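# Unclip both clips from the cell, leads left plugged

## Task

Remove each of the two clips from the cell and set them down away from it, without bending the metal strips and with the leads still plugged in.

## Robot and tools

Robot: two six-joint arms, left_arm and right_arm, each with a parallel gripper. Left_arm's fingers can fold. Only a grip in the outer quarter of the pads, near the tips, squeezes as set. Deeper in, the fingers may wrap round the part and draw it toward the palm: narrow parts slip or go loose, wide parts get crushed harder than asked. Pressing a finger tip-first onto a surface folds it easily (unless fully closed), so the arm can drive past the surface and the next grip fails. Right_arm's fingers are rigid.

Frames: scene frame has its origin at table-top height between the nominal bases, +x out over the table, +z up, left_arm on the +y side (not the image left). Bases: left_arm at (-0.086, +0.603, 0) m, right_arm at (+0.003, -0.515, 0) m, each turned very slightly about z. Each arm's hand pose, velocities and targets are printed in that arm's own base frame; fixed cameras and the table use the scene frame. Printed hand poses can be off by a few cm, more when reaching far. The gripper's +z runs along the fingers, the pads close along its y axis; end_effector_position is the point between closed pads, with fingertips about 33 mm beyond it (9 mm when fully open).

A row is one flat list of 18 numbers covering both arms: left_arm waist, shoulder, elbow, forearm roll, wrist pitch, wrist roll (absolute target angles in radians, same convention as Joint positions), then left gripper position, force_limit, speed; then the same nine for right_arm. Elbow and wrist roll have reversed signs in everything you send and read. Stated joint ranges: elbow -2.792 to 2.792, all others -6.283 to 6.283; real ends may differ by 0.010 rad. Targets beyond a range by more than 0.010 and farther out than the current angle are refused; targets past the real end are clipped, reported as "joint sent to its limit". Gripper numbers are in [-1, 1]: position +1 = 140 mm open, about -0.8 = pads touching, -1 = close until blocked. force_limit sets the squeeze (roughly 14 N at -1, 40 N at 0, 58 N at +1 for slow closes); speed sets finger speed (about 30, 140, 250 mm/s at -1, 0, +1), and faster closes squeeze harder. Both start at +1. To leave a gripper unchanged, repeat the last three numbers you sent for it.

Tools:
- execute_actions: actions is a list of actions, each up to 15 rows, one per 1/30 s step; a short action repeats its last row. cameras picks views (cam_high, cam_left_wrist, cam_right_wrist, or ["all"]); an empty actions list returns images and the full status.
- move: target is one 18-number row or a list of up to 15 rows (absolute joint targets); all joints travel together along curved gripper paths, no obstacle avoidance. speed (0.01 to 3.92 rad/s, default 0.5) caps the fastest joint. blend (rad) rounds corners between listed targets; 0 stops at each. stop_force (10 to 80 N, one value for both arms) ends an arm's path on a push that large; use with low speed, not with blocking=false; it misses light touches and has no reading near singular poses. zero (default true) resets the force baseline. blocking=false returns after about 0.5 s while the move continues; a new move replaces it. The result adds a "move:" line: done, off_target, moving, held or fault, plus limits=held if steps were withheld.
- wait: seconds 0 to 10, arms keep their last command.
- stop: brakes a running move (fingers continue).
- zoom_image: camera and region [x0, y0, x1, y1] pixels, at most 504 square, on the latest image (images are 896x504).
- clear_fault: arm name; clears a reported torque or force fault.
- finished_scene: scene = current scene number; ends it irreversibly.

Results: Joint positions, velocities, targets (rad, per arm in the joint order above), torques, external torque estimates, Flange force along the gripper axes (includes held weight and error), Tool commands, and per gripper object_status: 0 moving, 1 blocked while opening, 2 blocked while closing (grasp), 3 reached target or pads met (maybe holding nothing). position_measured is in counts: 3 open, about 75 = 100 mm, 139 = 60 mm, 200 = 20 mm, 230 closed. To grip harder after a status 2, raise force_limit and change position slightly (-1 to -0.98). "joint command not followed" means the clearance check between arms altered targets. MOTOR HOT warns of overheating before a braking stop.

Avoid: any arm stopping; hitting the table, cell or other arm; pressing arms or grippers against each other; targets past firm contact (stiff arms fault easily); net force of 144 N or joint torques beyond limits (wrist joints 42.7 N m); twisting stiff parts; dropping clips or letting anything leave the table. Lift clips gently so the strips do not bend and the leads stay seated.

Each tool is called after "Request:" as name(argument=value, ...), one argument or row to a line, values as JSON.

## Session

Request:
execute_actions(
  actions=[],
)

Scene clock: 0.00 s.
left_arm: end_effector_position=(+1.0424, +0.0638, +0.1749) position_measured=3 object_status=3 end_effector_quat_wxyz=(-0.195, +0.887, -0.205, +0.364) | right_arm: end_effector_position=(+0.9787, +0.3693, +0.3077) position_measured=3 object_status=3 end_effector_quat_wxyz=(-0.387, +0.813, +0.311, +0.303)
Joint positions: left_arm=[-0.045 0.545 -1.568 0.871 0.305 -1.235] | right_arm=[0.07 0.635 -1.249 1.11 1.101 -0.444]
Joint velocities: within noise
Joint torques (N m): no reading
External joint torques (N m): no reading
Flange force (N): no reading
Joint targets: left_arm=[-0.045 0.545 -1.568 0.871 0.305 -1.235] | right_arm=[0.070 0.635 -1.249 1.110 1.101 -0.444]
Tool commands: left_gripper/position=+1.0 left_gripper/force_limit=+1.0 left_gripper/speed=+1.0 right_gripper/position=+1.0 right_gripper/force_limit=+1.0 right_gripper/speed=+1.0

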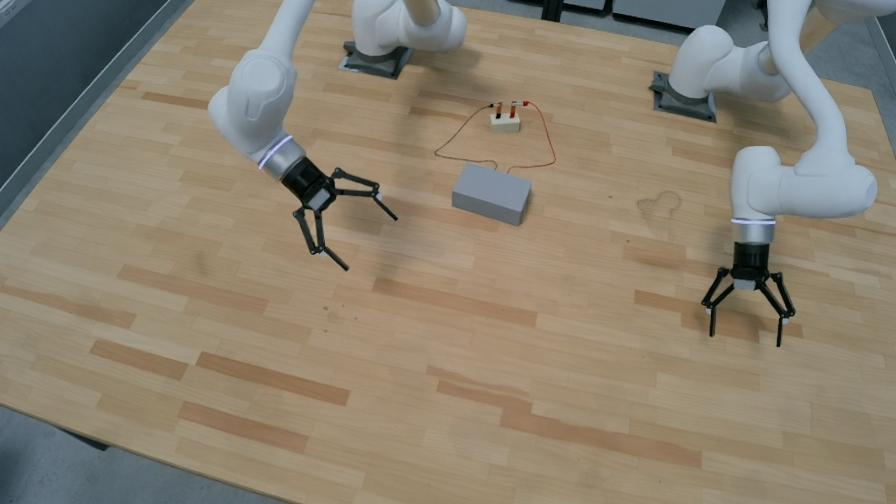

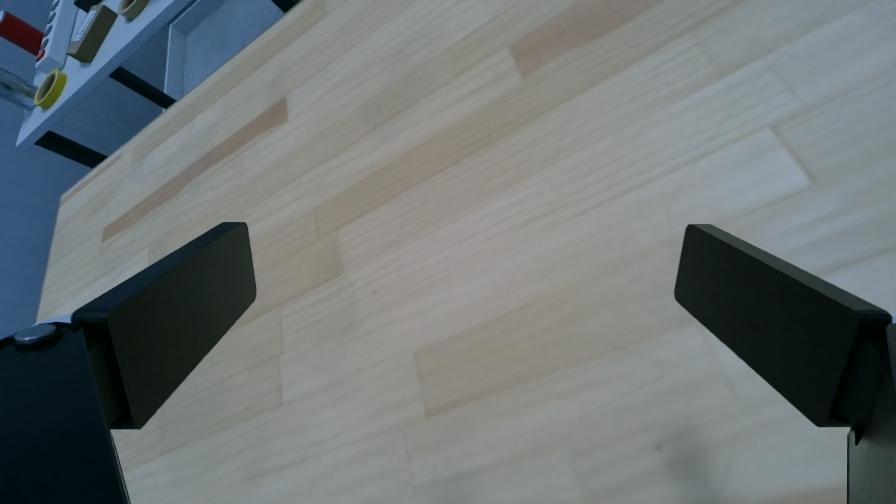

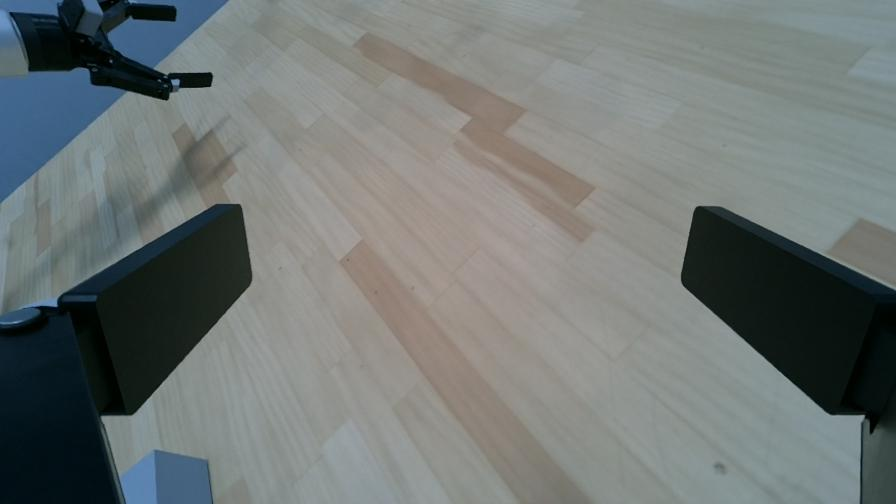

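Request:
zoom_image(
  camera="cam_high",
  region=[460, 80, 580, 180],
)

Request:
zoom_image(
  camera="cam_high",
  region=[300, 0, 720, 236],
)

Scaled by 4.200.

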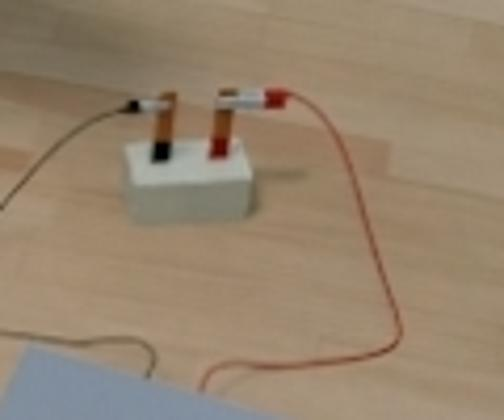

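Scaled by 1.200.

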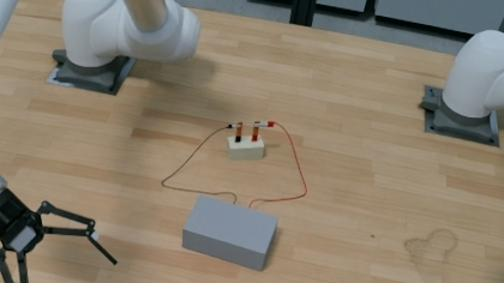

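Request:
move(
  target=[-0.045,0.545,-1.568,0.871,0.305,-1.235,1,1,1,0.931,-0.069,-1.798,0,1.4126,-0.88,1,1,1],
  cameras=["all"],
)

Scene clock: 9.80 s.
left_arm: end_effector_position=(+1.0427, +0.0640, +0.1755) position_measured=3 object_status=3 end_effector_quat_wxyz=(-0.195, +0.887, -0.205, +0.364) | right_arm: end_effector_position=(+0.2764, +0.4291, +0.3504) position_measured=3 object_status=3 end_effector_quat_wxyz=(+0.000, +0.689, +0.725, +0.000)
Joint positions: left_arm=[-0.045 0.545 -1.568 0.871 0.305 -1.235] | right_arm=[0.931 -0.069 -1.798 0 1.413 -0.88]
Joint torques (N m): left_arm=[0.91 -93.64 37.47 2.74 -1.37 -0.3] | right_arm=[-3.83 -36.68 42.17 4.4 0 0.35]
External joint torques (N m): left_arm=[-1.56 -0.32 3.03 0.22 0.29 0.32] | right_arm=[3.33 2.56 -0.25 -0.1 -0.06 -0.35]
Flange force (N): left_arm=[0.0 0.0 0.0] | right_arm=[7.7 -3.3 1.2]
Joint targets: left_arm=[-0.045 0.545 -1.568 0.871 0.305 -1.235] | right_arm=[0.931 -0.069 -1.798 0.000 1.413 -0.880]
move: done

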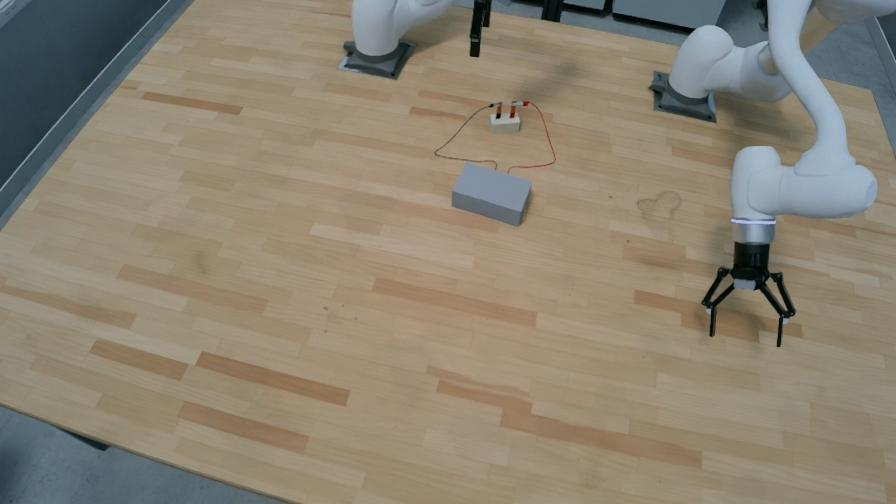

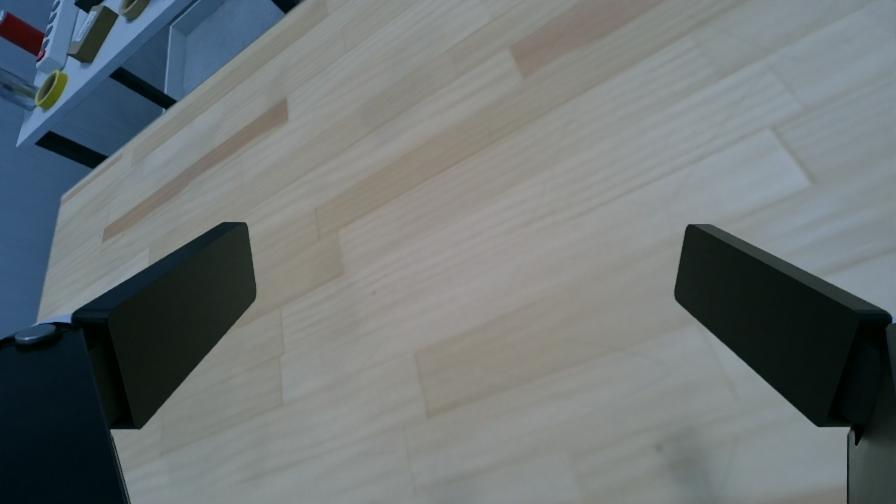

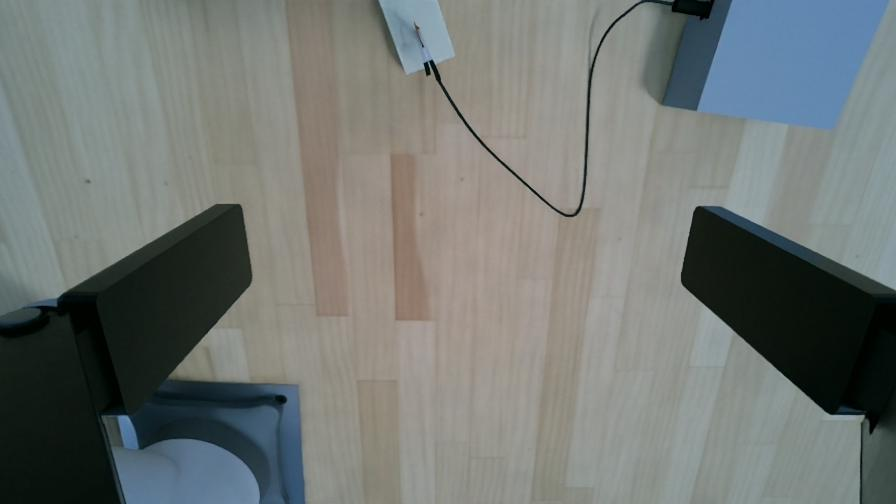

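Request:
move(
  target=[-0.045,0.545,-1.568,0.871,0.305,-1.235,1,1,1,1.1727,0.2105,-1.4067,0,1.5244,-1.1227,1,1,1],
  cameras=["cam_right_wrist","cam_high"],
)

Scene clock: 12.30 s.
left_arm: end_effector_position=(+1.0427, +0.0640, +0.1755) position_measured=3 object_status=3 end_effector_quat_wxyz=(-0.195, +0.887, -0.205, +0.364) | right_arm: end_effector_position=(+0.2349, +0.6475, +0.4004) position_measured=3 object_status=3 end_effector_quat_wxyz=(+0.000, +0.689, +0.725, +0.000)
Joint positions: left_arm=[-0.045 0.545 -1.568 0.871 0.305 -1.235] | right_arm=[1.173 0.21 -1.407 0 1.524 -1.123]
Joint torques (N m): left_arm=[1.21 -93.52 37.51 2.71 -1.39 -0.38] | right_arm=[-4.46 -64.99 42.22 4.48 0.02 0.37]
External joint torques (N m): left_arm=[-1.8 -0.13 2.87 0.24 0.32 0.4] | right_arm=[3.5 1.28 0.14 -0.15 -0.08 -0.38]
Flange force (N): left_arm=[0.0 0.0 0.0] | right_arm=[4.6 -4.2 0.0]
Joint targets: left_arm=[-0.045 0.545 -1.568 0.871 0.305 -1.235] | right_arm=[1.173 0.210 -1.407 0.000 1.524 -1.123]
move: done
Images, in order (width x height): cam_high 896x504, cam_right_wrist 896x504.

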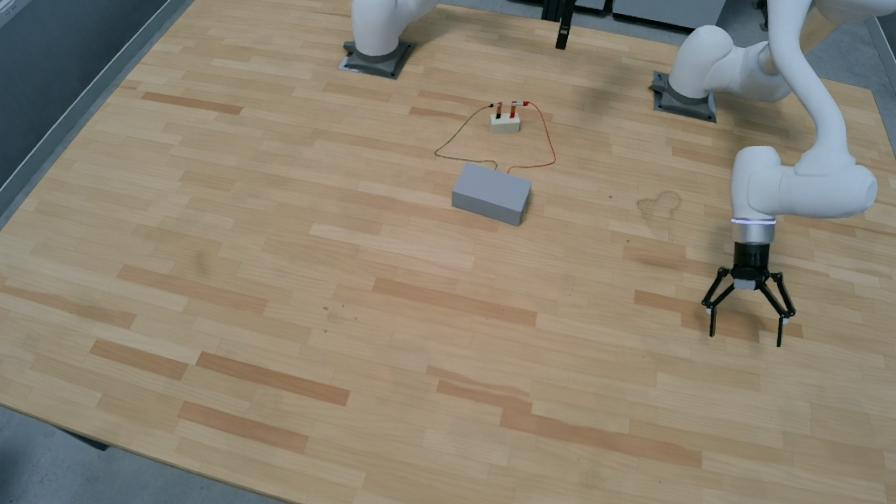

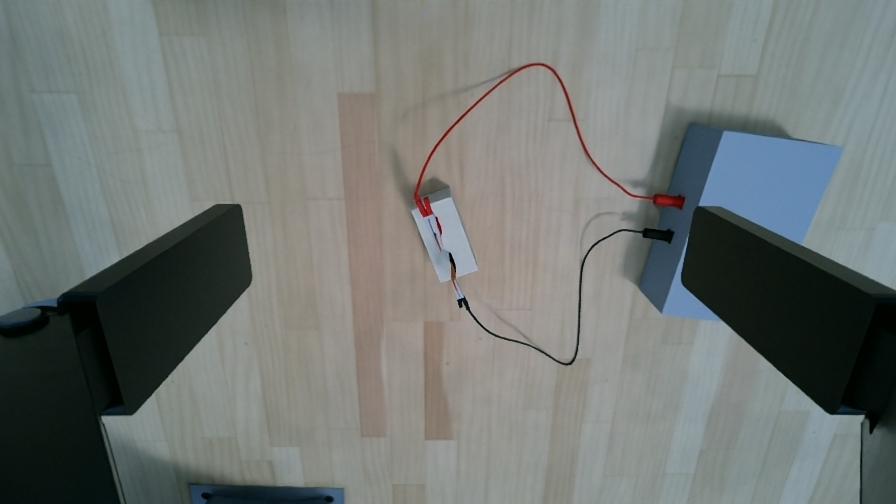

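Request:
zoom_image(
  camera="cam_right_wrist",
  region=[370, 160, 520, 330],
)

Request:
zoom_image(
  camera="cam_high",
  region=[480, 90, 540, 140],
)

Scaled by 2.965.

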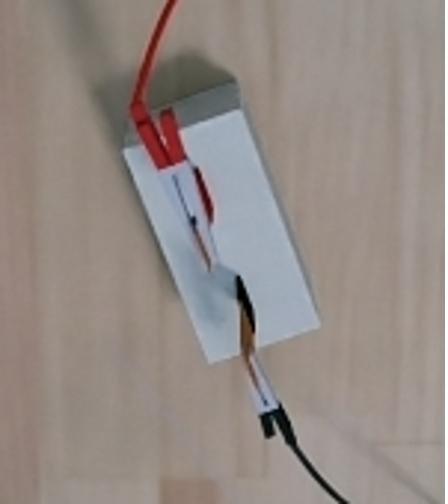

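Scaled by 8.400.

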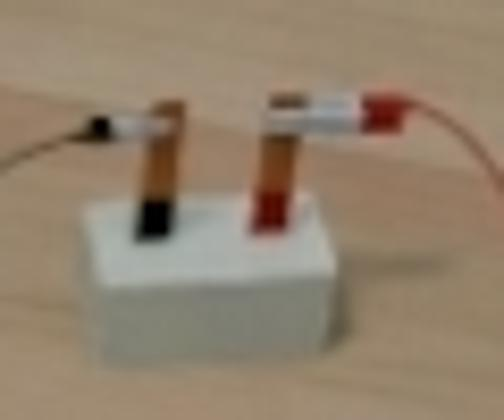

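Request:
move(
  target=[-0.045,0.545,-1.568,0.871,0.305,-1.235,1,1,1,1.1727,0.2105,-1.4067,0,1.5244,-0.8087,-0.3,-1,-0.5],
  cameras=["cam_right_wrist"],
)

Request:
zoom_image(
  camera="cam_right_wrist",
  region=[370, 150, 530, 310],
)

Scene clock: 20.17 s.
left_arm: end_effector_position=(+1.0427, +0.0640, +0.1755) position_measured=3 object_status=3 end_effector_quat_wxyz=(-0.195, +0.887, -0.205, +0.364) | right_arm: end_effector_position=(+0.2349, +0.6475, +0.4004) position_measured=167 object_status=0 end_effector_quat_wxyz=(+0.000, +0.567, +0.823, +0.000)
Joint positions: left_arm=[-0.045 0.545 -1.568 0.871 0.305 -1.235] | right_arm=[1.173 0.211 -1.407 0 1.524 -0.809]
Joint torques (N m): left_arm=[1.7 -94.07 37.52 2.63 -1.41 -0.28] | right_arm=[-4.53 -65.02 42.58 4.45 0.02 0.32]
External joint torques (N m): left_arm=[-2.49 0.54 2.91 0.33 0.32 0.3] | right_arm=[3.65 1.77 -0.48 -0.13 -0.07 -0.32]
Flange force (N): left_arm=[0.0 0.0 0.0] | right_arm=[5.4 -2.9 1.1]
Joint targets: left_arm=[-0.045 0.545 -1.568 0.871 0.305 -1.235] | right_arm=[1.173 0.210 -1.407 0.000 1.524 -0.809]
move: done
Images, in order (width x height): cam_right_wrist 896x504.

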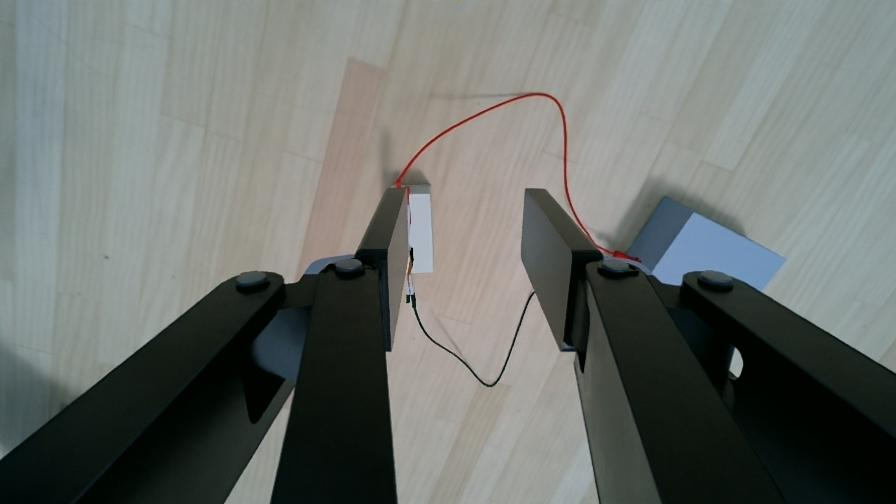

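Scaled by 3.150.

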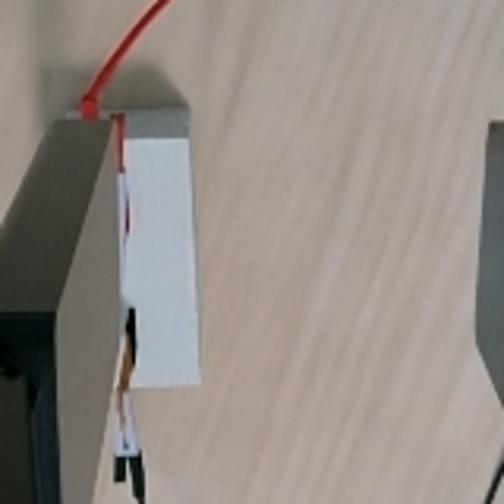

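Request:
move(
  target=[-0.045,0.545,-1.568,0.871,0.305,-1.235,1,1,1,1.2394,0.1803,-1.6611,0,1.3002,-0.8754,-0.3,-1,-0.5],
  cameras=["cam_right_wrist"],
)

Request:
zoom_image(
  camera="cam_right_wrist",
  region=[360, 90, 560, 310],
)

Scene clock: 23.20 s.
left_arm: end_effector_position=(+1.0427, +0.0640, +0.1755) position_measured=3 object_status=3 end_effector_quat_wxyz=(-0.195, +0.887, -0.205, +0.364) | right_arm: end_effector_position=(+0.1788, +0.6257, +0.2806) position_measured=167 object_status=3 end_effector_quat_wxyz=(+0.000, +0.567, +0.823, +0.000)
Joint positions: left_arm=[-0.045 0.545 -1.568 0.871 0.305 -1.235] | right_arm=[1.239 0.18 -1.661 0 1.3 -0.875]
Joint torques (N m): left_arm=[1.17 -93.7 37.72 2.73 -1.32 -0.31] | right_arm=[-4.45 -60.56 41.03 4.31 0 0.35]
External joint torques (N m): left_arm=[-1.62 -0.36 2.84 0.23 0.24 0.33] | right_arm=[3.54 1.96 -0.36 -0.14 -0.05 -0.35]
Flange force (N): left_arm=[0.0 0.0 0.0] | right_arm=[5.7 -3.2 1.4]
Joint targets: left_arm=[-0.045 0.545 -1.568 0.871 0.305 -1.235] | right_arm=[1.239 0.180 -1.661 0.000 1.300 -0.875]
move: done
Images, in order (width x height): cam_right_wrist 896x504.

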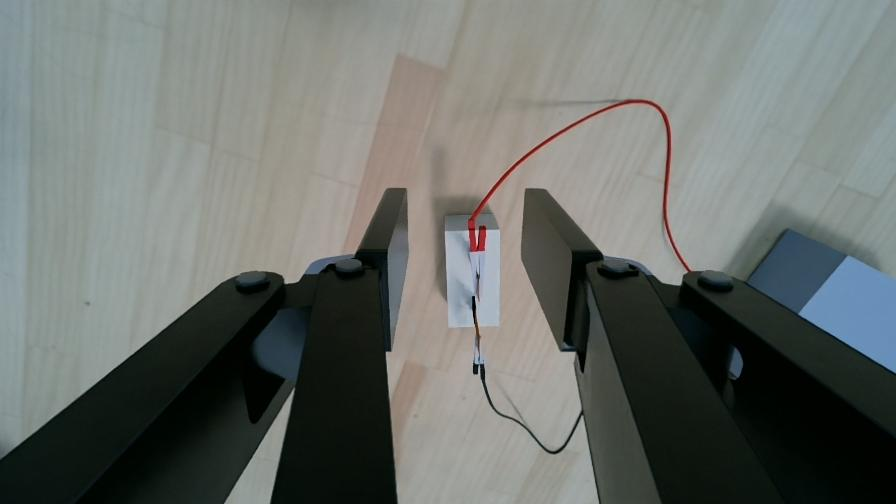

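Scaled by 2.291.

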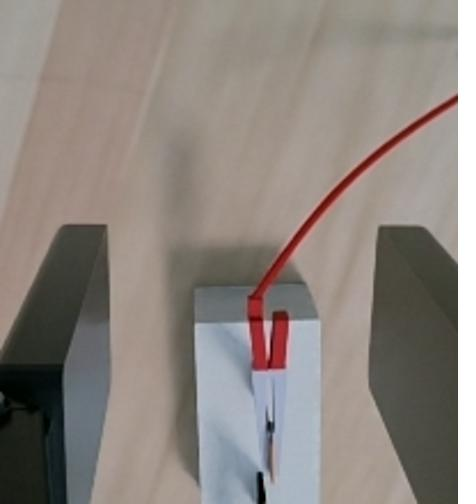

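Request:
move(
  target=[-0.045,0.545,-1.568,0.871,0.305,-1.235,1,1,1,1.1805,0.2097,-1.8567,0,1.0752,-0.8165,-0.3,-1,-0.5],
  cameras=["cam_right_wrist"],
)

Request:
zoom_image(
  camera="cam_right_wrist",
  region=[360, 130, 580, 430],
)

Scene clock: 28.57 s.
left_arm: end_effector_position=(+1.0427, +0.0640, +0.1755) position_measured=3 object_status=3 end_effector_quat_wxyz=(-0.195, +0.887, -0.205, +0.364) | right_arm: end_effector_position=(+0.2043, +0.5873, +0.1605) position_measured=167 object_status=3 end_effector_quat_wxyz=(+0.000, +0.567, +0.823, +0.000)
Joint positions: left_arm=[-0.045 0.545 -1.568 0.871 0.305 -1.235] | right_arm=[1.181 0.21 -1.857 0 1.075 -0.817]
Joint torques (N m): left_arm=[1.21 -93.52 37.53 2.7 -1.42 -0.36] | right_arm=[-4.29 -59.88 37.49 3.95 0 0.38]
External joint torques (N m): left_arm=[-1.75 -0.41 2.98 0.25 0.35 0.38] | right_arm=[3.47 1.02 -0.12 -0.12 -0.05 -0.38]
Flange force (N): left_arm=[0.0 0.0 0.0] | right_arm=[5.2 -3.7 1.0]
Joint targets: left_arm=[-0.045 0.545 -1.568 0.871 0.305 -1.235] | right_arm=[1.181 0.210 -1.857 0.000 1.075 -0.817]
move: done
Images, in order (width x height): cam_right_wrist 896x504.

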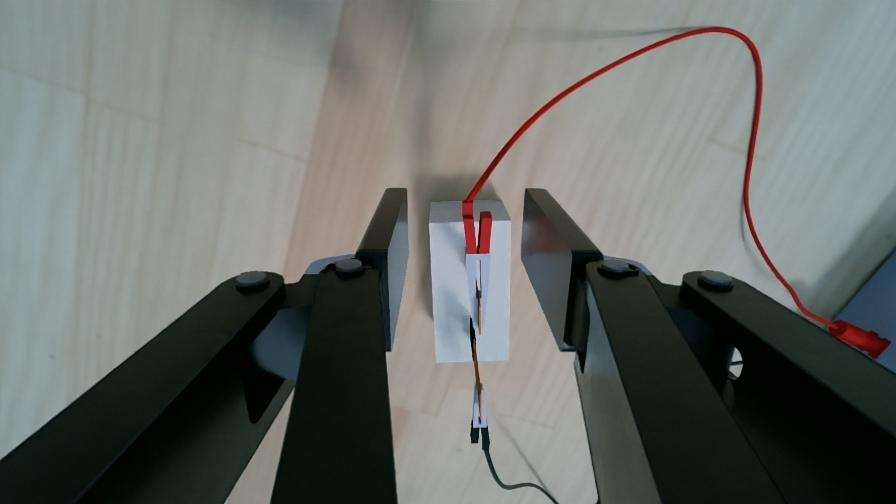

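Scaled by 1.680.

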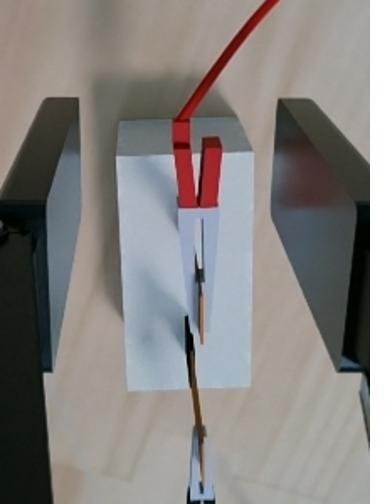

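Request:
move(
  target=[-0.045,0.545,-1.568,0.871,0.305,-1.235,1,1,1,1.1588,0.2286,-1.9049,0,1.0081,-0.7948,-0.3,-1,-0.5],
  cameras=["cam_right_wrist","cam_high"],
  speed=0.2,
)

Request:
zoom_image(
  camera="cam_right_wrist",
  region=[360, 130, 580, 430],
)

Request:
zoom_image(
  camera="cam_high",
  region=[460, 60, 560, 140],
)

Scene clock: 32.03 s.
left_arm: end_effector_position=(+1.0427, +0.0640, +0.1755) position_measured=3 object_status=3 end_effector_quat_wxyz=(-0.195, +0.887, -0.205, +0.364) | right_arm: end_effector_position=(+0.2140, +0.5758, +0.1257) position_measured=167 object_status=3 end_effector_quat_wxyz=(+0.000, +0.567, +0.823, +0.000)
Joint positions: left_arm=[-0.045 0.545 -1.568 0.871 0.305 -1.235] | right_arm=[1.159 0.229 -1.905 0 1.008 -0.795]
Joint torques (N m): left_arm=[0.85 -93.44 37.35 2.76 -1.31 -0.38] | right_arm=[-4.4 -60.28 36.07 3.8 0 0.34]
External joint torques (N m): left_arm=[-1.65 -0.81 3.27 0.22 0.22 0.4] | right_arm=[3.52 1.3 -0.23 -0.12 -0.05 -0.34]
Flange force (N): left_arm=[0.0 0.0 0.0] | right_arm=[5.5 -3.6 1.5]
Joint targets: left_arm=[-0.045 0.545 -1.568 0.871 0.305 -1.235] | right_arm=[1.159 0.229 -1.905 0.000 1.008 -0.795]
move: done
Images, in order (width x height): cam_high 896x504, cam_right_wrist 896x504.

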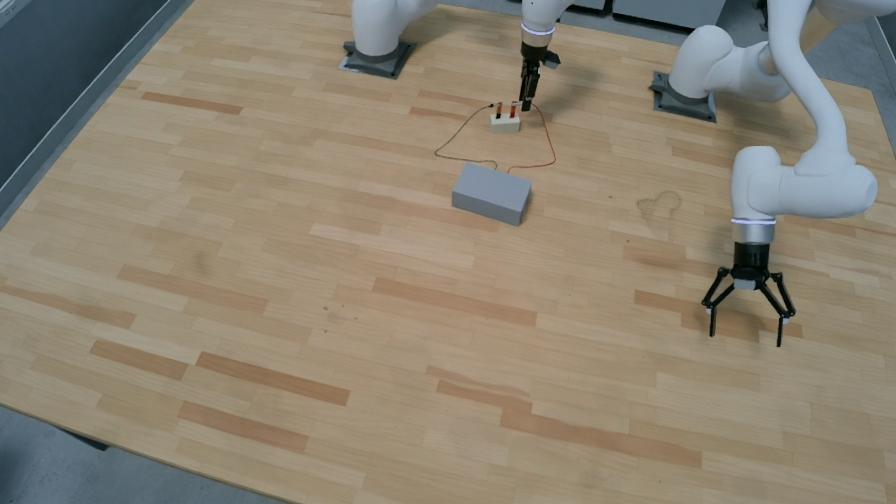

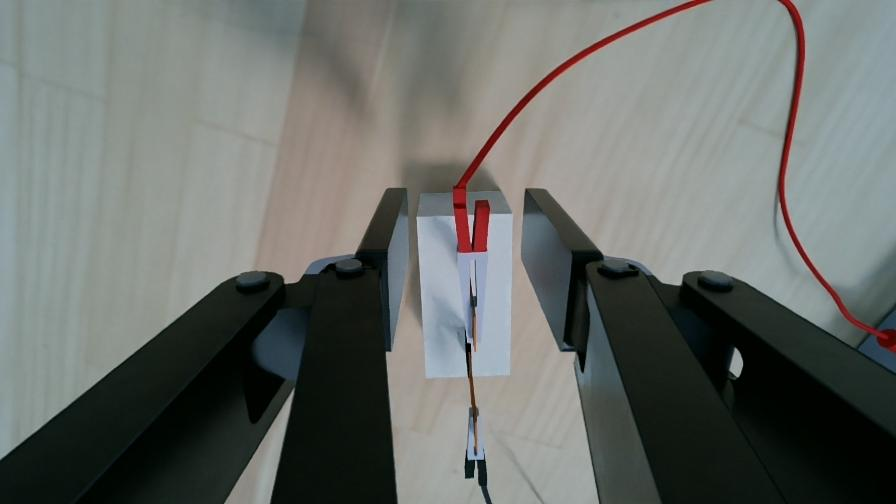

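Scaled by 1.680.

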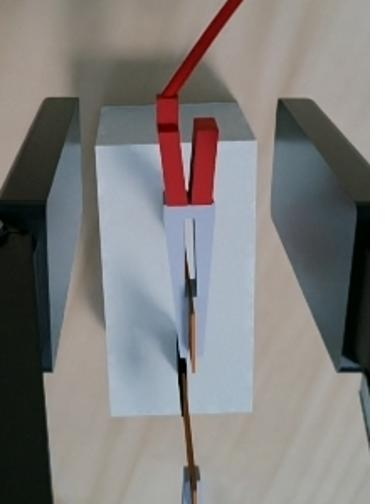

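Scaled by 5.040.

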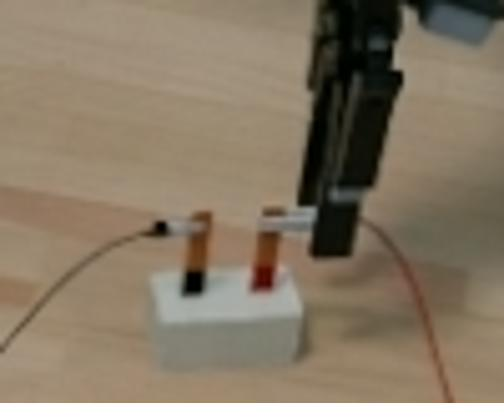

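Request:
move(
  target=[-0.045,0.545,-1.568,0.871,0.305,-1.235,1,1,1,1.1402,0.2505,-1.941,0,0.9501,-0.7762,-0.3,-1,-0.5],
  cameras=["cam_right_wrist"],
  speed=0.2,
)

Request:
zoom_image(
  camera="cam_right_wrist",
  region=[360, 130, 580, 430],
)

Scene clock: 36.50 s.
left_arm: end_effector_position=(+1.0427, +0.0640, +0.1755) position_measured=3 object_status=3 end_effector_quat_wxyz=(-0.195, +0.887, -0.205, +0.364) | right_arm: end_effector_position=(+0.2226, +0.5673, +0.0955) position_measured=167 object_status=3 end_effector_quat_wxyz=(+0.000, +0.567, +0.823, +0.000)
Joint positions: left_arm=[-0.045 0.545 -1.568 0.871 0.305 -1.235] | right_arm=[1.14 0.25 -1.941 0 0.95 -0.776]
Joint torques (N m): left_arm=[1.46 -94.19 37.72 2.62 -1.37 -0.38] | right_arm=[-4.39 -61.52 34.98 3.64 -0.03 0.33]
External joint torques (N m): left_arm=[-2.14 -0.3 2.96 0.35 0.28 0.4] | right_arm=[3.64 1.53 -0.5 -0.11 -0.02 -0.33]
Flange force (N): left_arm=[0.0 0.0 0.0] | right_arm=[5.5 -3.8 2.0]
Joint targets: left_arm=[-0.045 0.545 -1.568 0.871 0.305 -1.235] | right_arm=[1.140 0.250 -1.941 0.000 0.950 -0.776]
move: done
Images, in order (width x height): cam_right_wrist 896x504.

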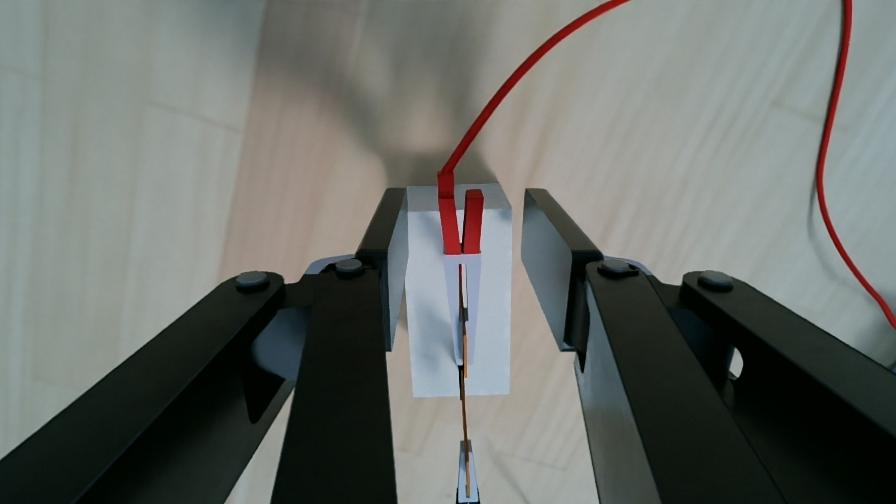

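Scaled by 1.680.

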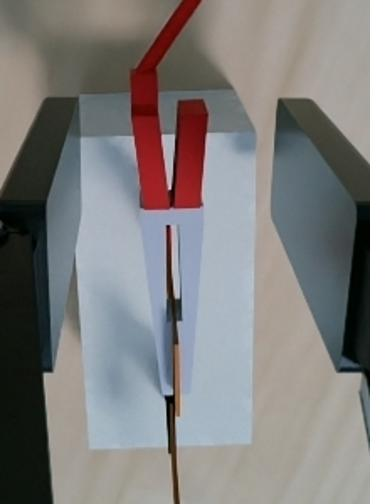

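Request:
move(
  target=[-0.045,0.545,-1.568,0.871,0.305,-1.235,1,1,1,1.1349,0.2606,-1.9653,0,0.9157,-0.7709,-0.3,-1,-0.5],
  cameras=["cam_right_wrist","cam_high"],
  speed=0.1,
)

Request:
zoom_image(
  camera="cam_right_wrist",
  region=[360, 130, 580, 430],
)

Request:
zoom_image(
  camera="cam_high",
  region=[460, 60, 560, 140],
)

Scene clock: 38.80 s.
left_arm: end_effector_position=(+1.0427, +0.0640, +0.1755) position_measured=3 object_status=3 end_effector_quat_wxyz=(-0.195, +0.887, -0.205, +0.364) | right_arm: end_effector_position=(+0.2233, +0.5612, +0.0785) position_measured=167 object_status=3 end_effector_quat_wxyz=(+0.000, +0.567, +0.823, +0.000)
Joint positions: left_arm=[-0.045 0.545 -1.568 0.871 0.305 -1.235] | right_arm=[1.135 0.261 -1.965 0 0.916 -0.771]
Joint torques (N m): left_arm=[1.07 -93.57 37.5 2.64 -1.4 -0.33] | right_arm=[-4.31 -61.46 33.99 3.54 0 0.33]
External joint torques (N m): left_arm=[-1.41 -0.71 3.21 0.32 0.32 0.35] | right_arm=[3.5 1.04 -0.22 -0.07 -0.06 -0.33]
Flange force (N): left_arm=[0.0 0.0 0.0] | right_arm=[5.3 -3.7 1.4]
Joint targets: left_arm=[-0.045 0.545 -1.568 0.871 0.305 -1.235] | right_arm=[1.135 0.261 -1.965 0.000 0.916 -0.771]
move: done
Images, in order (width x height): cam_high 896x504, cam_right_wrist 896x504.

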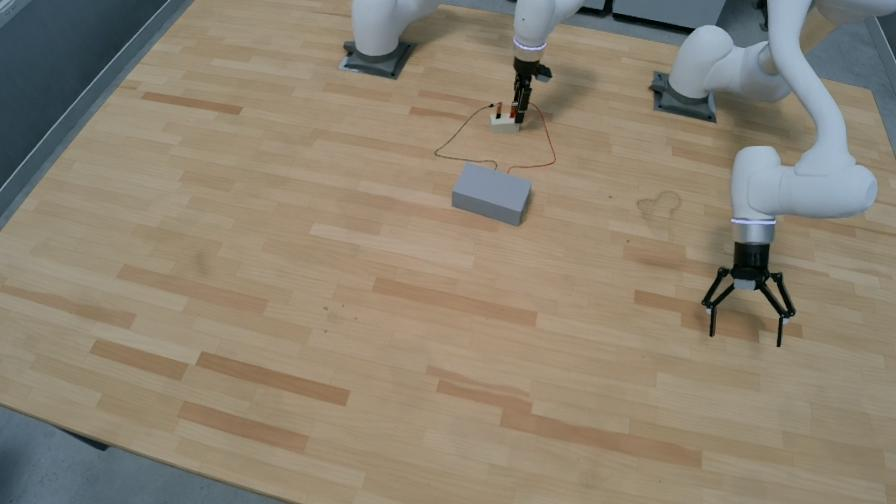

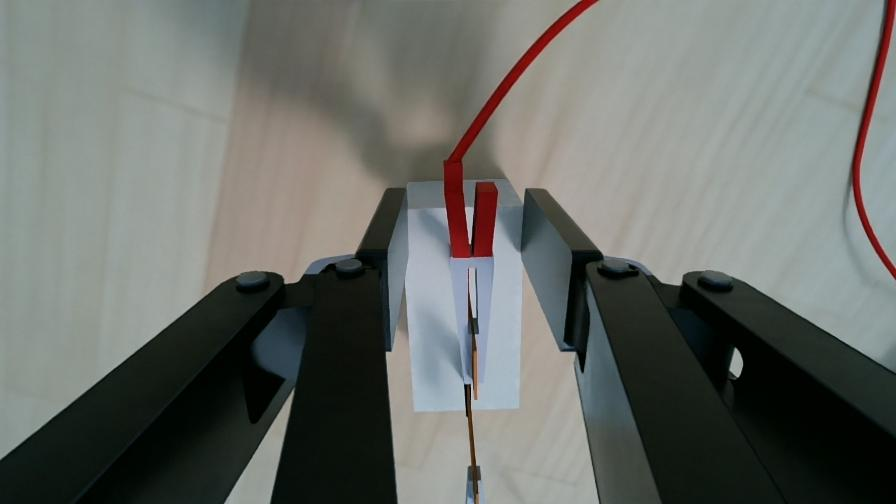

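Scaled by 1.680.

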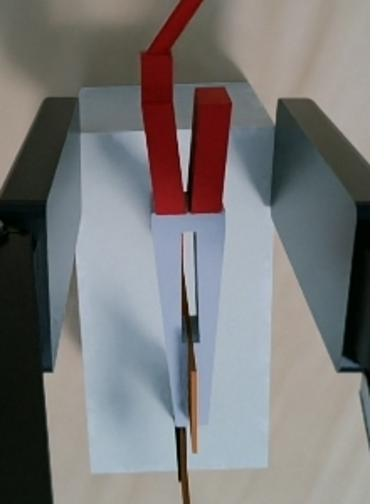

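Scaled by 5.040.

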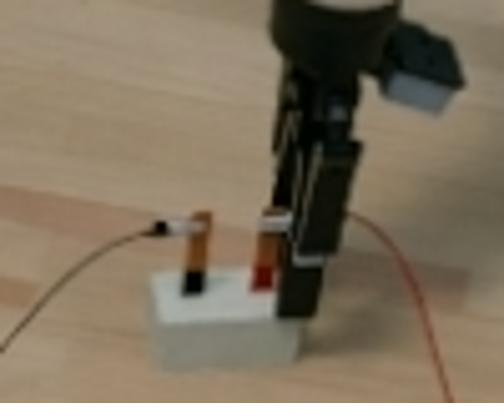

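Request:
move(
  target=[-0.045,0.545,-1.568,0.871,0.305,-1.235,1,1,1,1.1693,0.2613,-1.8971,0,0.9832,-0.8053,-0.3,-1,-0.5],
  cameras=["cam_right_wrist","cam_high"],
  speed=0.1,
)

Request:
zoom_image(
  camera="cam_right_wrist",
  region=[360, 130, 580, 430],
)

Request:
zoom_image(
  camera="cam_high",
  region=[460, 60, 560, 140],
)

Scene clock: 47.53 s.
left_arm: end_effector_position=(+1.0427, +0.0640, +0.1755) position_measured=3 object_status=3 end_effector_quat_wxyz=(-0.195, +0.887, -0.205, +0.364) | right_arm: end_effector_position=(+0.2127, +0.5891, +0.1090) position_measured=167 object_status=3 end_effector_quat_wxyz=(+0.000, +0.567, +0.823, +0.000)
Joint positions: left_arm=[-0.045 0.545 -1.568 0.871 0.305 -1.235] | right_arm=[1.169 0.261 -1.897 0 0.983 -0.805]
Joint torques (N m): left_arm=[1.18 -94.02 37.42 2.68 -1.37 -0.39] | right_arm=[-4.27 -63 35.54 3.74 0 0.34]
External joint torques (N m): left_arm=[-1.61 0.03 3.15 0.28 0.29 0.42] | right_arm=[3.44 0.83 -0.17 -0.11 -0.05 -0.34]
Flange force (N): left_arm=[0.0 0.0 0.0] | right_arm=[4.8 -3.8 1.0]
Joint targets: left_arm=[-0.045 0.545 -1.568 0.871 0.305 -1.235] | right_arm=[1.169 0.261 -1.897 0.000 0.983 -0.805]
move: done
Images, in order (width x height): cam_high 896x504, cam_right_wrist 896x504.

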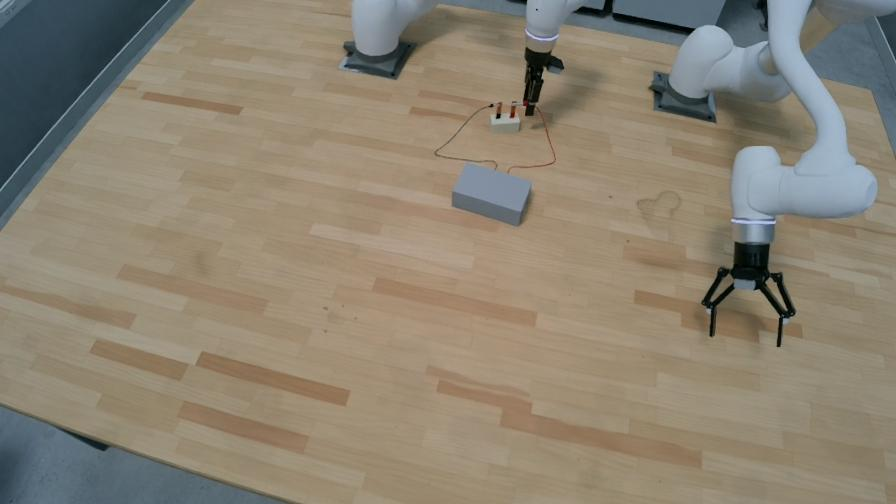

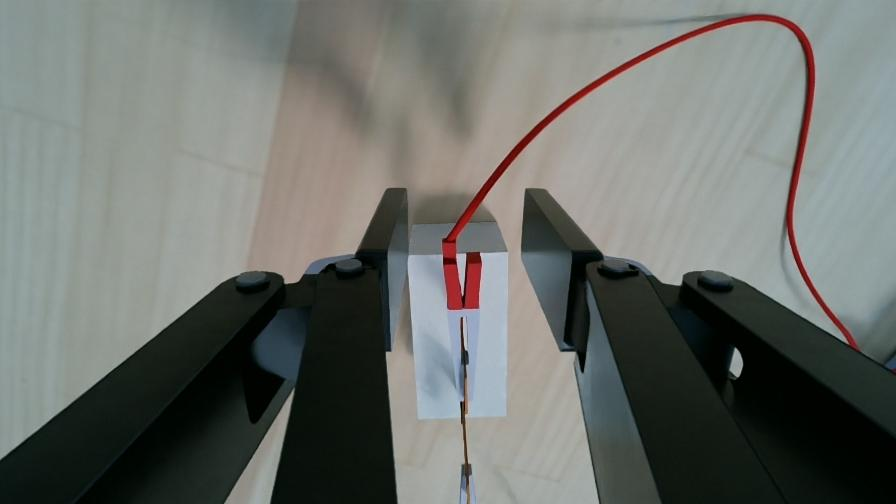

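Scaled by 1.680.

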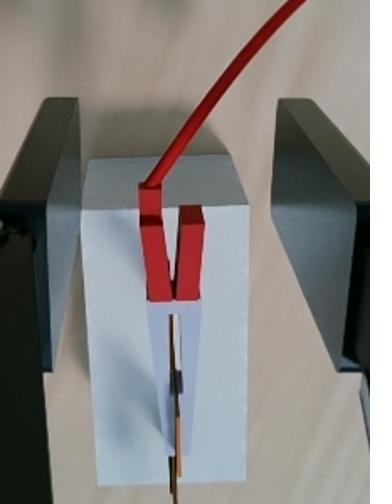

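Scaled by 5.040.

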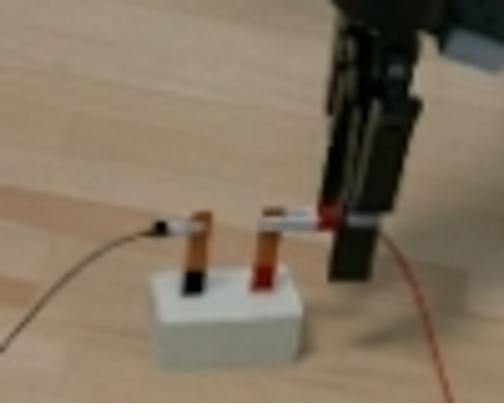

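Request:
move(
  target=[
    [-0.045,0.545,-1.568,0.871,0.305,-1.235,1,1,1,1.1719,0.2482,-1.8891,0,1.0043,-0.8079,-0.3,-1,-0.5],
    [-0.045,0.545,-1.568,0.871,0.305,-1.235,1,1,1,1.1719,0.2482,-1.8891,0,1.0043,-0.8079,-0.52,-1,-1],
  ],
  cameras=["cam_right_wrist","cam_high"],
  speed=0.1,
)

Request:
zoom_image(
  camera="cam_right_wrist",
  region=[360, 130, 580, 430],
)

Request:
zoom_image(
  camera="cam_high",
  region=[460, 60, 560, 140],
)

Scene clock: 51.97 s.
left_arm: end_effector_position=(+1.0427, +0.0640, +0.1755) position_measured=3 object_status=3 end_effector_quat_wxyz=(-0.195, +0.887, -0.205, +0.364) | right_arm: end_effector_position=(+0.2106, +0.5884, +0.1210) position_measured=195 object_status=0 end_effector_quat_wxyz=(+0.000, +0.567, +0.823, +0.000)
Joint positions: left_arm=[-0.045 0.545 -1.568 0.871 0.305 -1.235] | right_arm=[1.172 0.248 -1.889 0 1.004 -0.808]
Joint torques (N m): left_arm=[0.86 -93.68 37.55 2.74 -1.44 -0.34] | right_arm=[-4.36 -62.1 36.12 3.83 0 0.34]
External joint torques (N m): left_arm=[-1.58 -0.16 2.94 0.23 0.36 0.36] | right_arm=[3.55 0.77 -0.2 -0.14 -0.05 -0.34]
Flange force (N): left_arm=[0.0 0.0 0.0] | right_arm=[4.8 -4.1 1.0]
Joint targets: left_arm=[-0.045 0.545 -1.568 0.871 0.305 -1.235] | right_arm=[1.172 0.248 -1.889 0.000 1.004 -0.808]
move: done
Images, in order (width x height): cam_high 896x504, cam_right_wrist 896x504.

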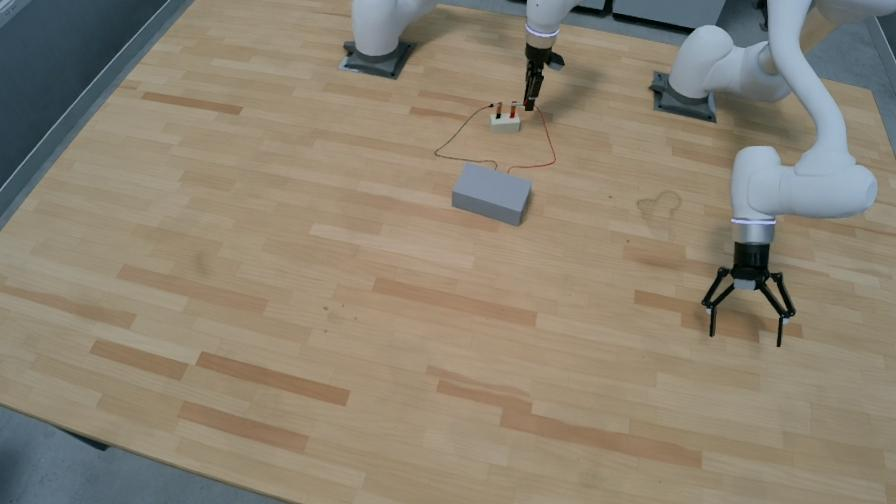

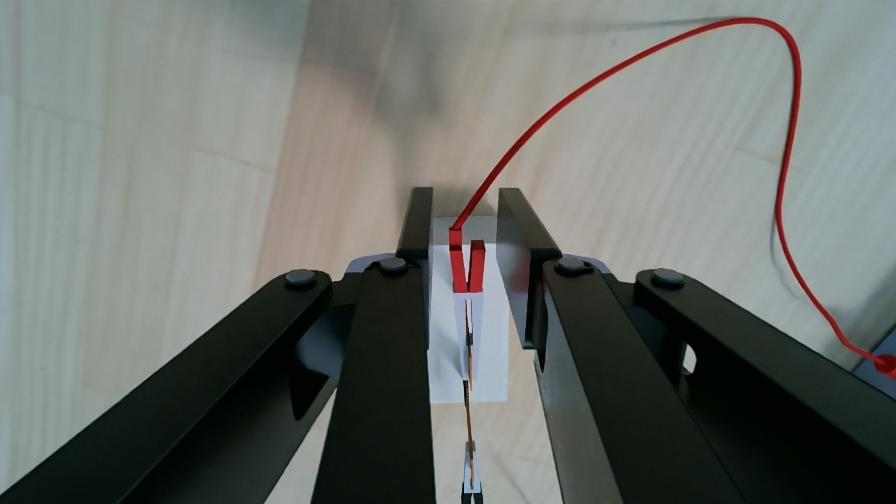

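Scaled by 1.680.

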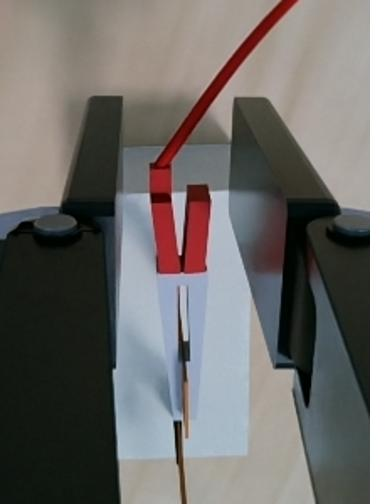

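Scaled by 5.040.

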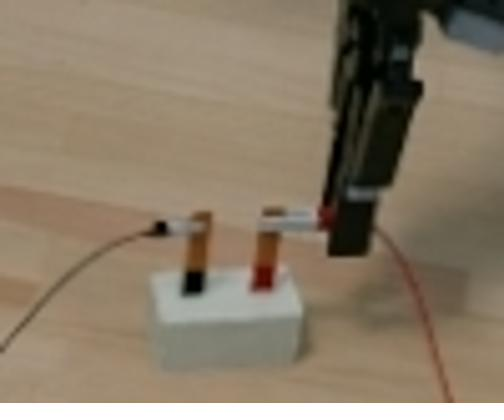

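Request:
move(
  target=[-0.045,0.545,-1.568,0.871,0.305,-1.235,1,1,1,1.1719,0.2482,-1.8891,0,1.0043,-0.8079,-0.64,-1,-1],
  cameras=["cam_right_wrist"],
)

Request:
zoom_image(
  camera="cam_right_wrist",
  region=[400, 180, 540, 320],
)

Scene clock: 53.57 s.
left_arm: end_effector_position=(+1.0427, +0.0640, +0.1755) position_measured=3 object_status=3 end_effector_quat_wxyz=(-0.195, +0.887, -0.205, +0.364) | right_arm: end_effector_position=(+0.2106, +0.5884, +0.1210) position_measured=210 object_status=0 end_effector_quat_wxyz=(+0.000, +0.567, +0.823, +0.000)
Joint positions: left_arm=[-0.045 0.545 -1.568 0.871 0.305 -1.235] | right_arm=[1.172 0.248 -1.889 0 1.004 -0.808]
Joint torques (N m): left_arm=[1.51 -93.31 37.53 2.77 -1.31 -0.31] | right_arm=[-4.17 -62.28 36.06 3.79 -0.01 0.35]
External joint torques (N m): left_arm=[-2.01 -0.36 2.77 0.16 0.24 0.33] | right_arm=[3.25 1.43 -0.32 -0.12 -0.04 -0.35]
Flange force (N): left_arm=[0.0 0.0 0.0] | right_arm=[5.1 -3.2 1.7]
Joint targets: left_arm=[-0.045 0.545 -1.568 0.871 0.305 -1.235] | right_arm=[1.172 0.248 -1.889 0.000 1.004 -0.808]
move: done
Images, in order (width x height): cam_right_wrist 896x504.

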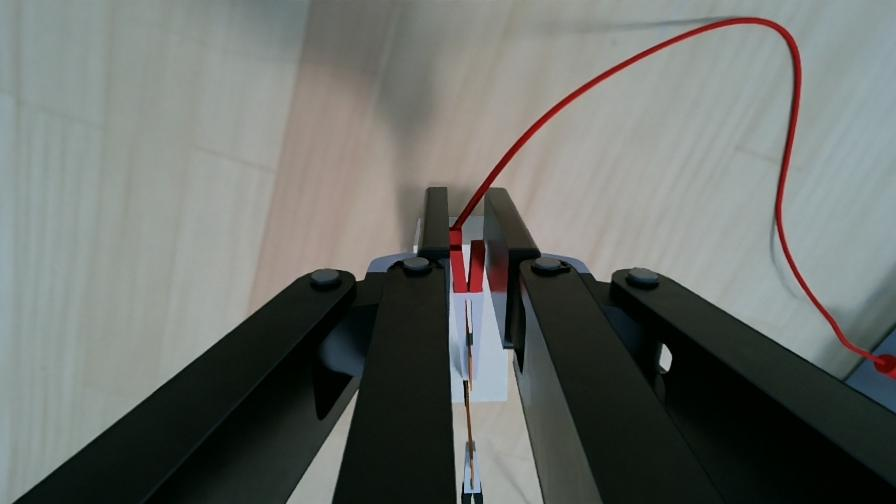

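Scaled by 3.600.

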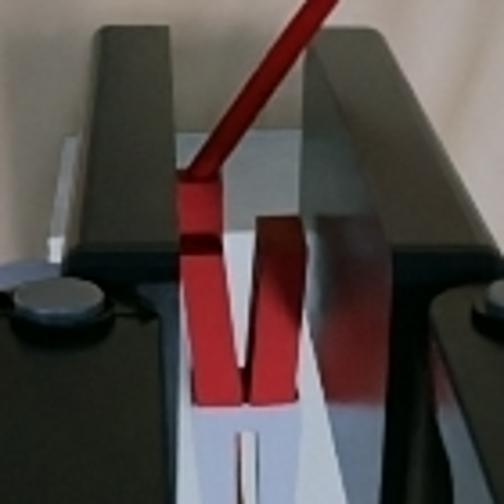

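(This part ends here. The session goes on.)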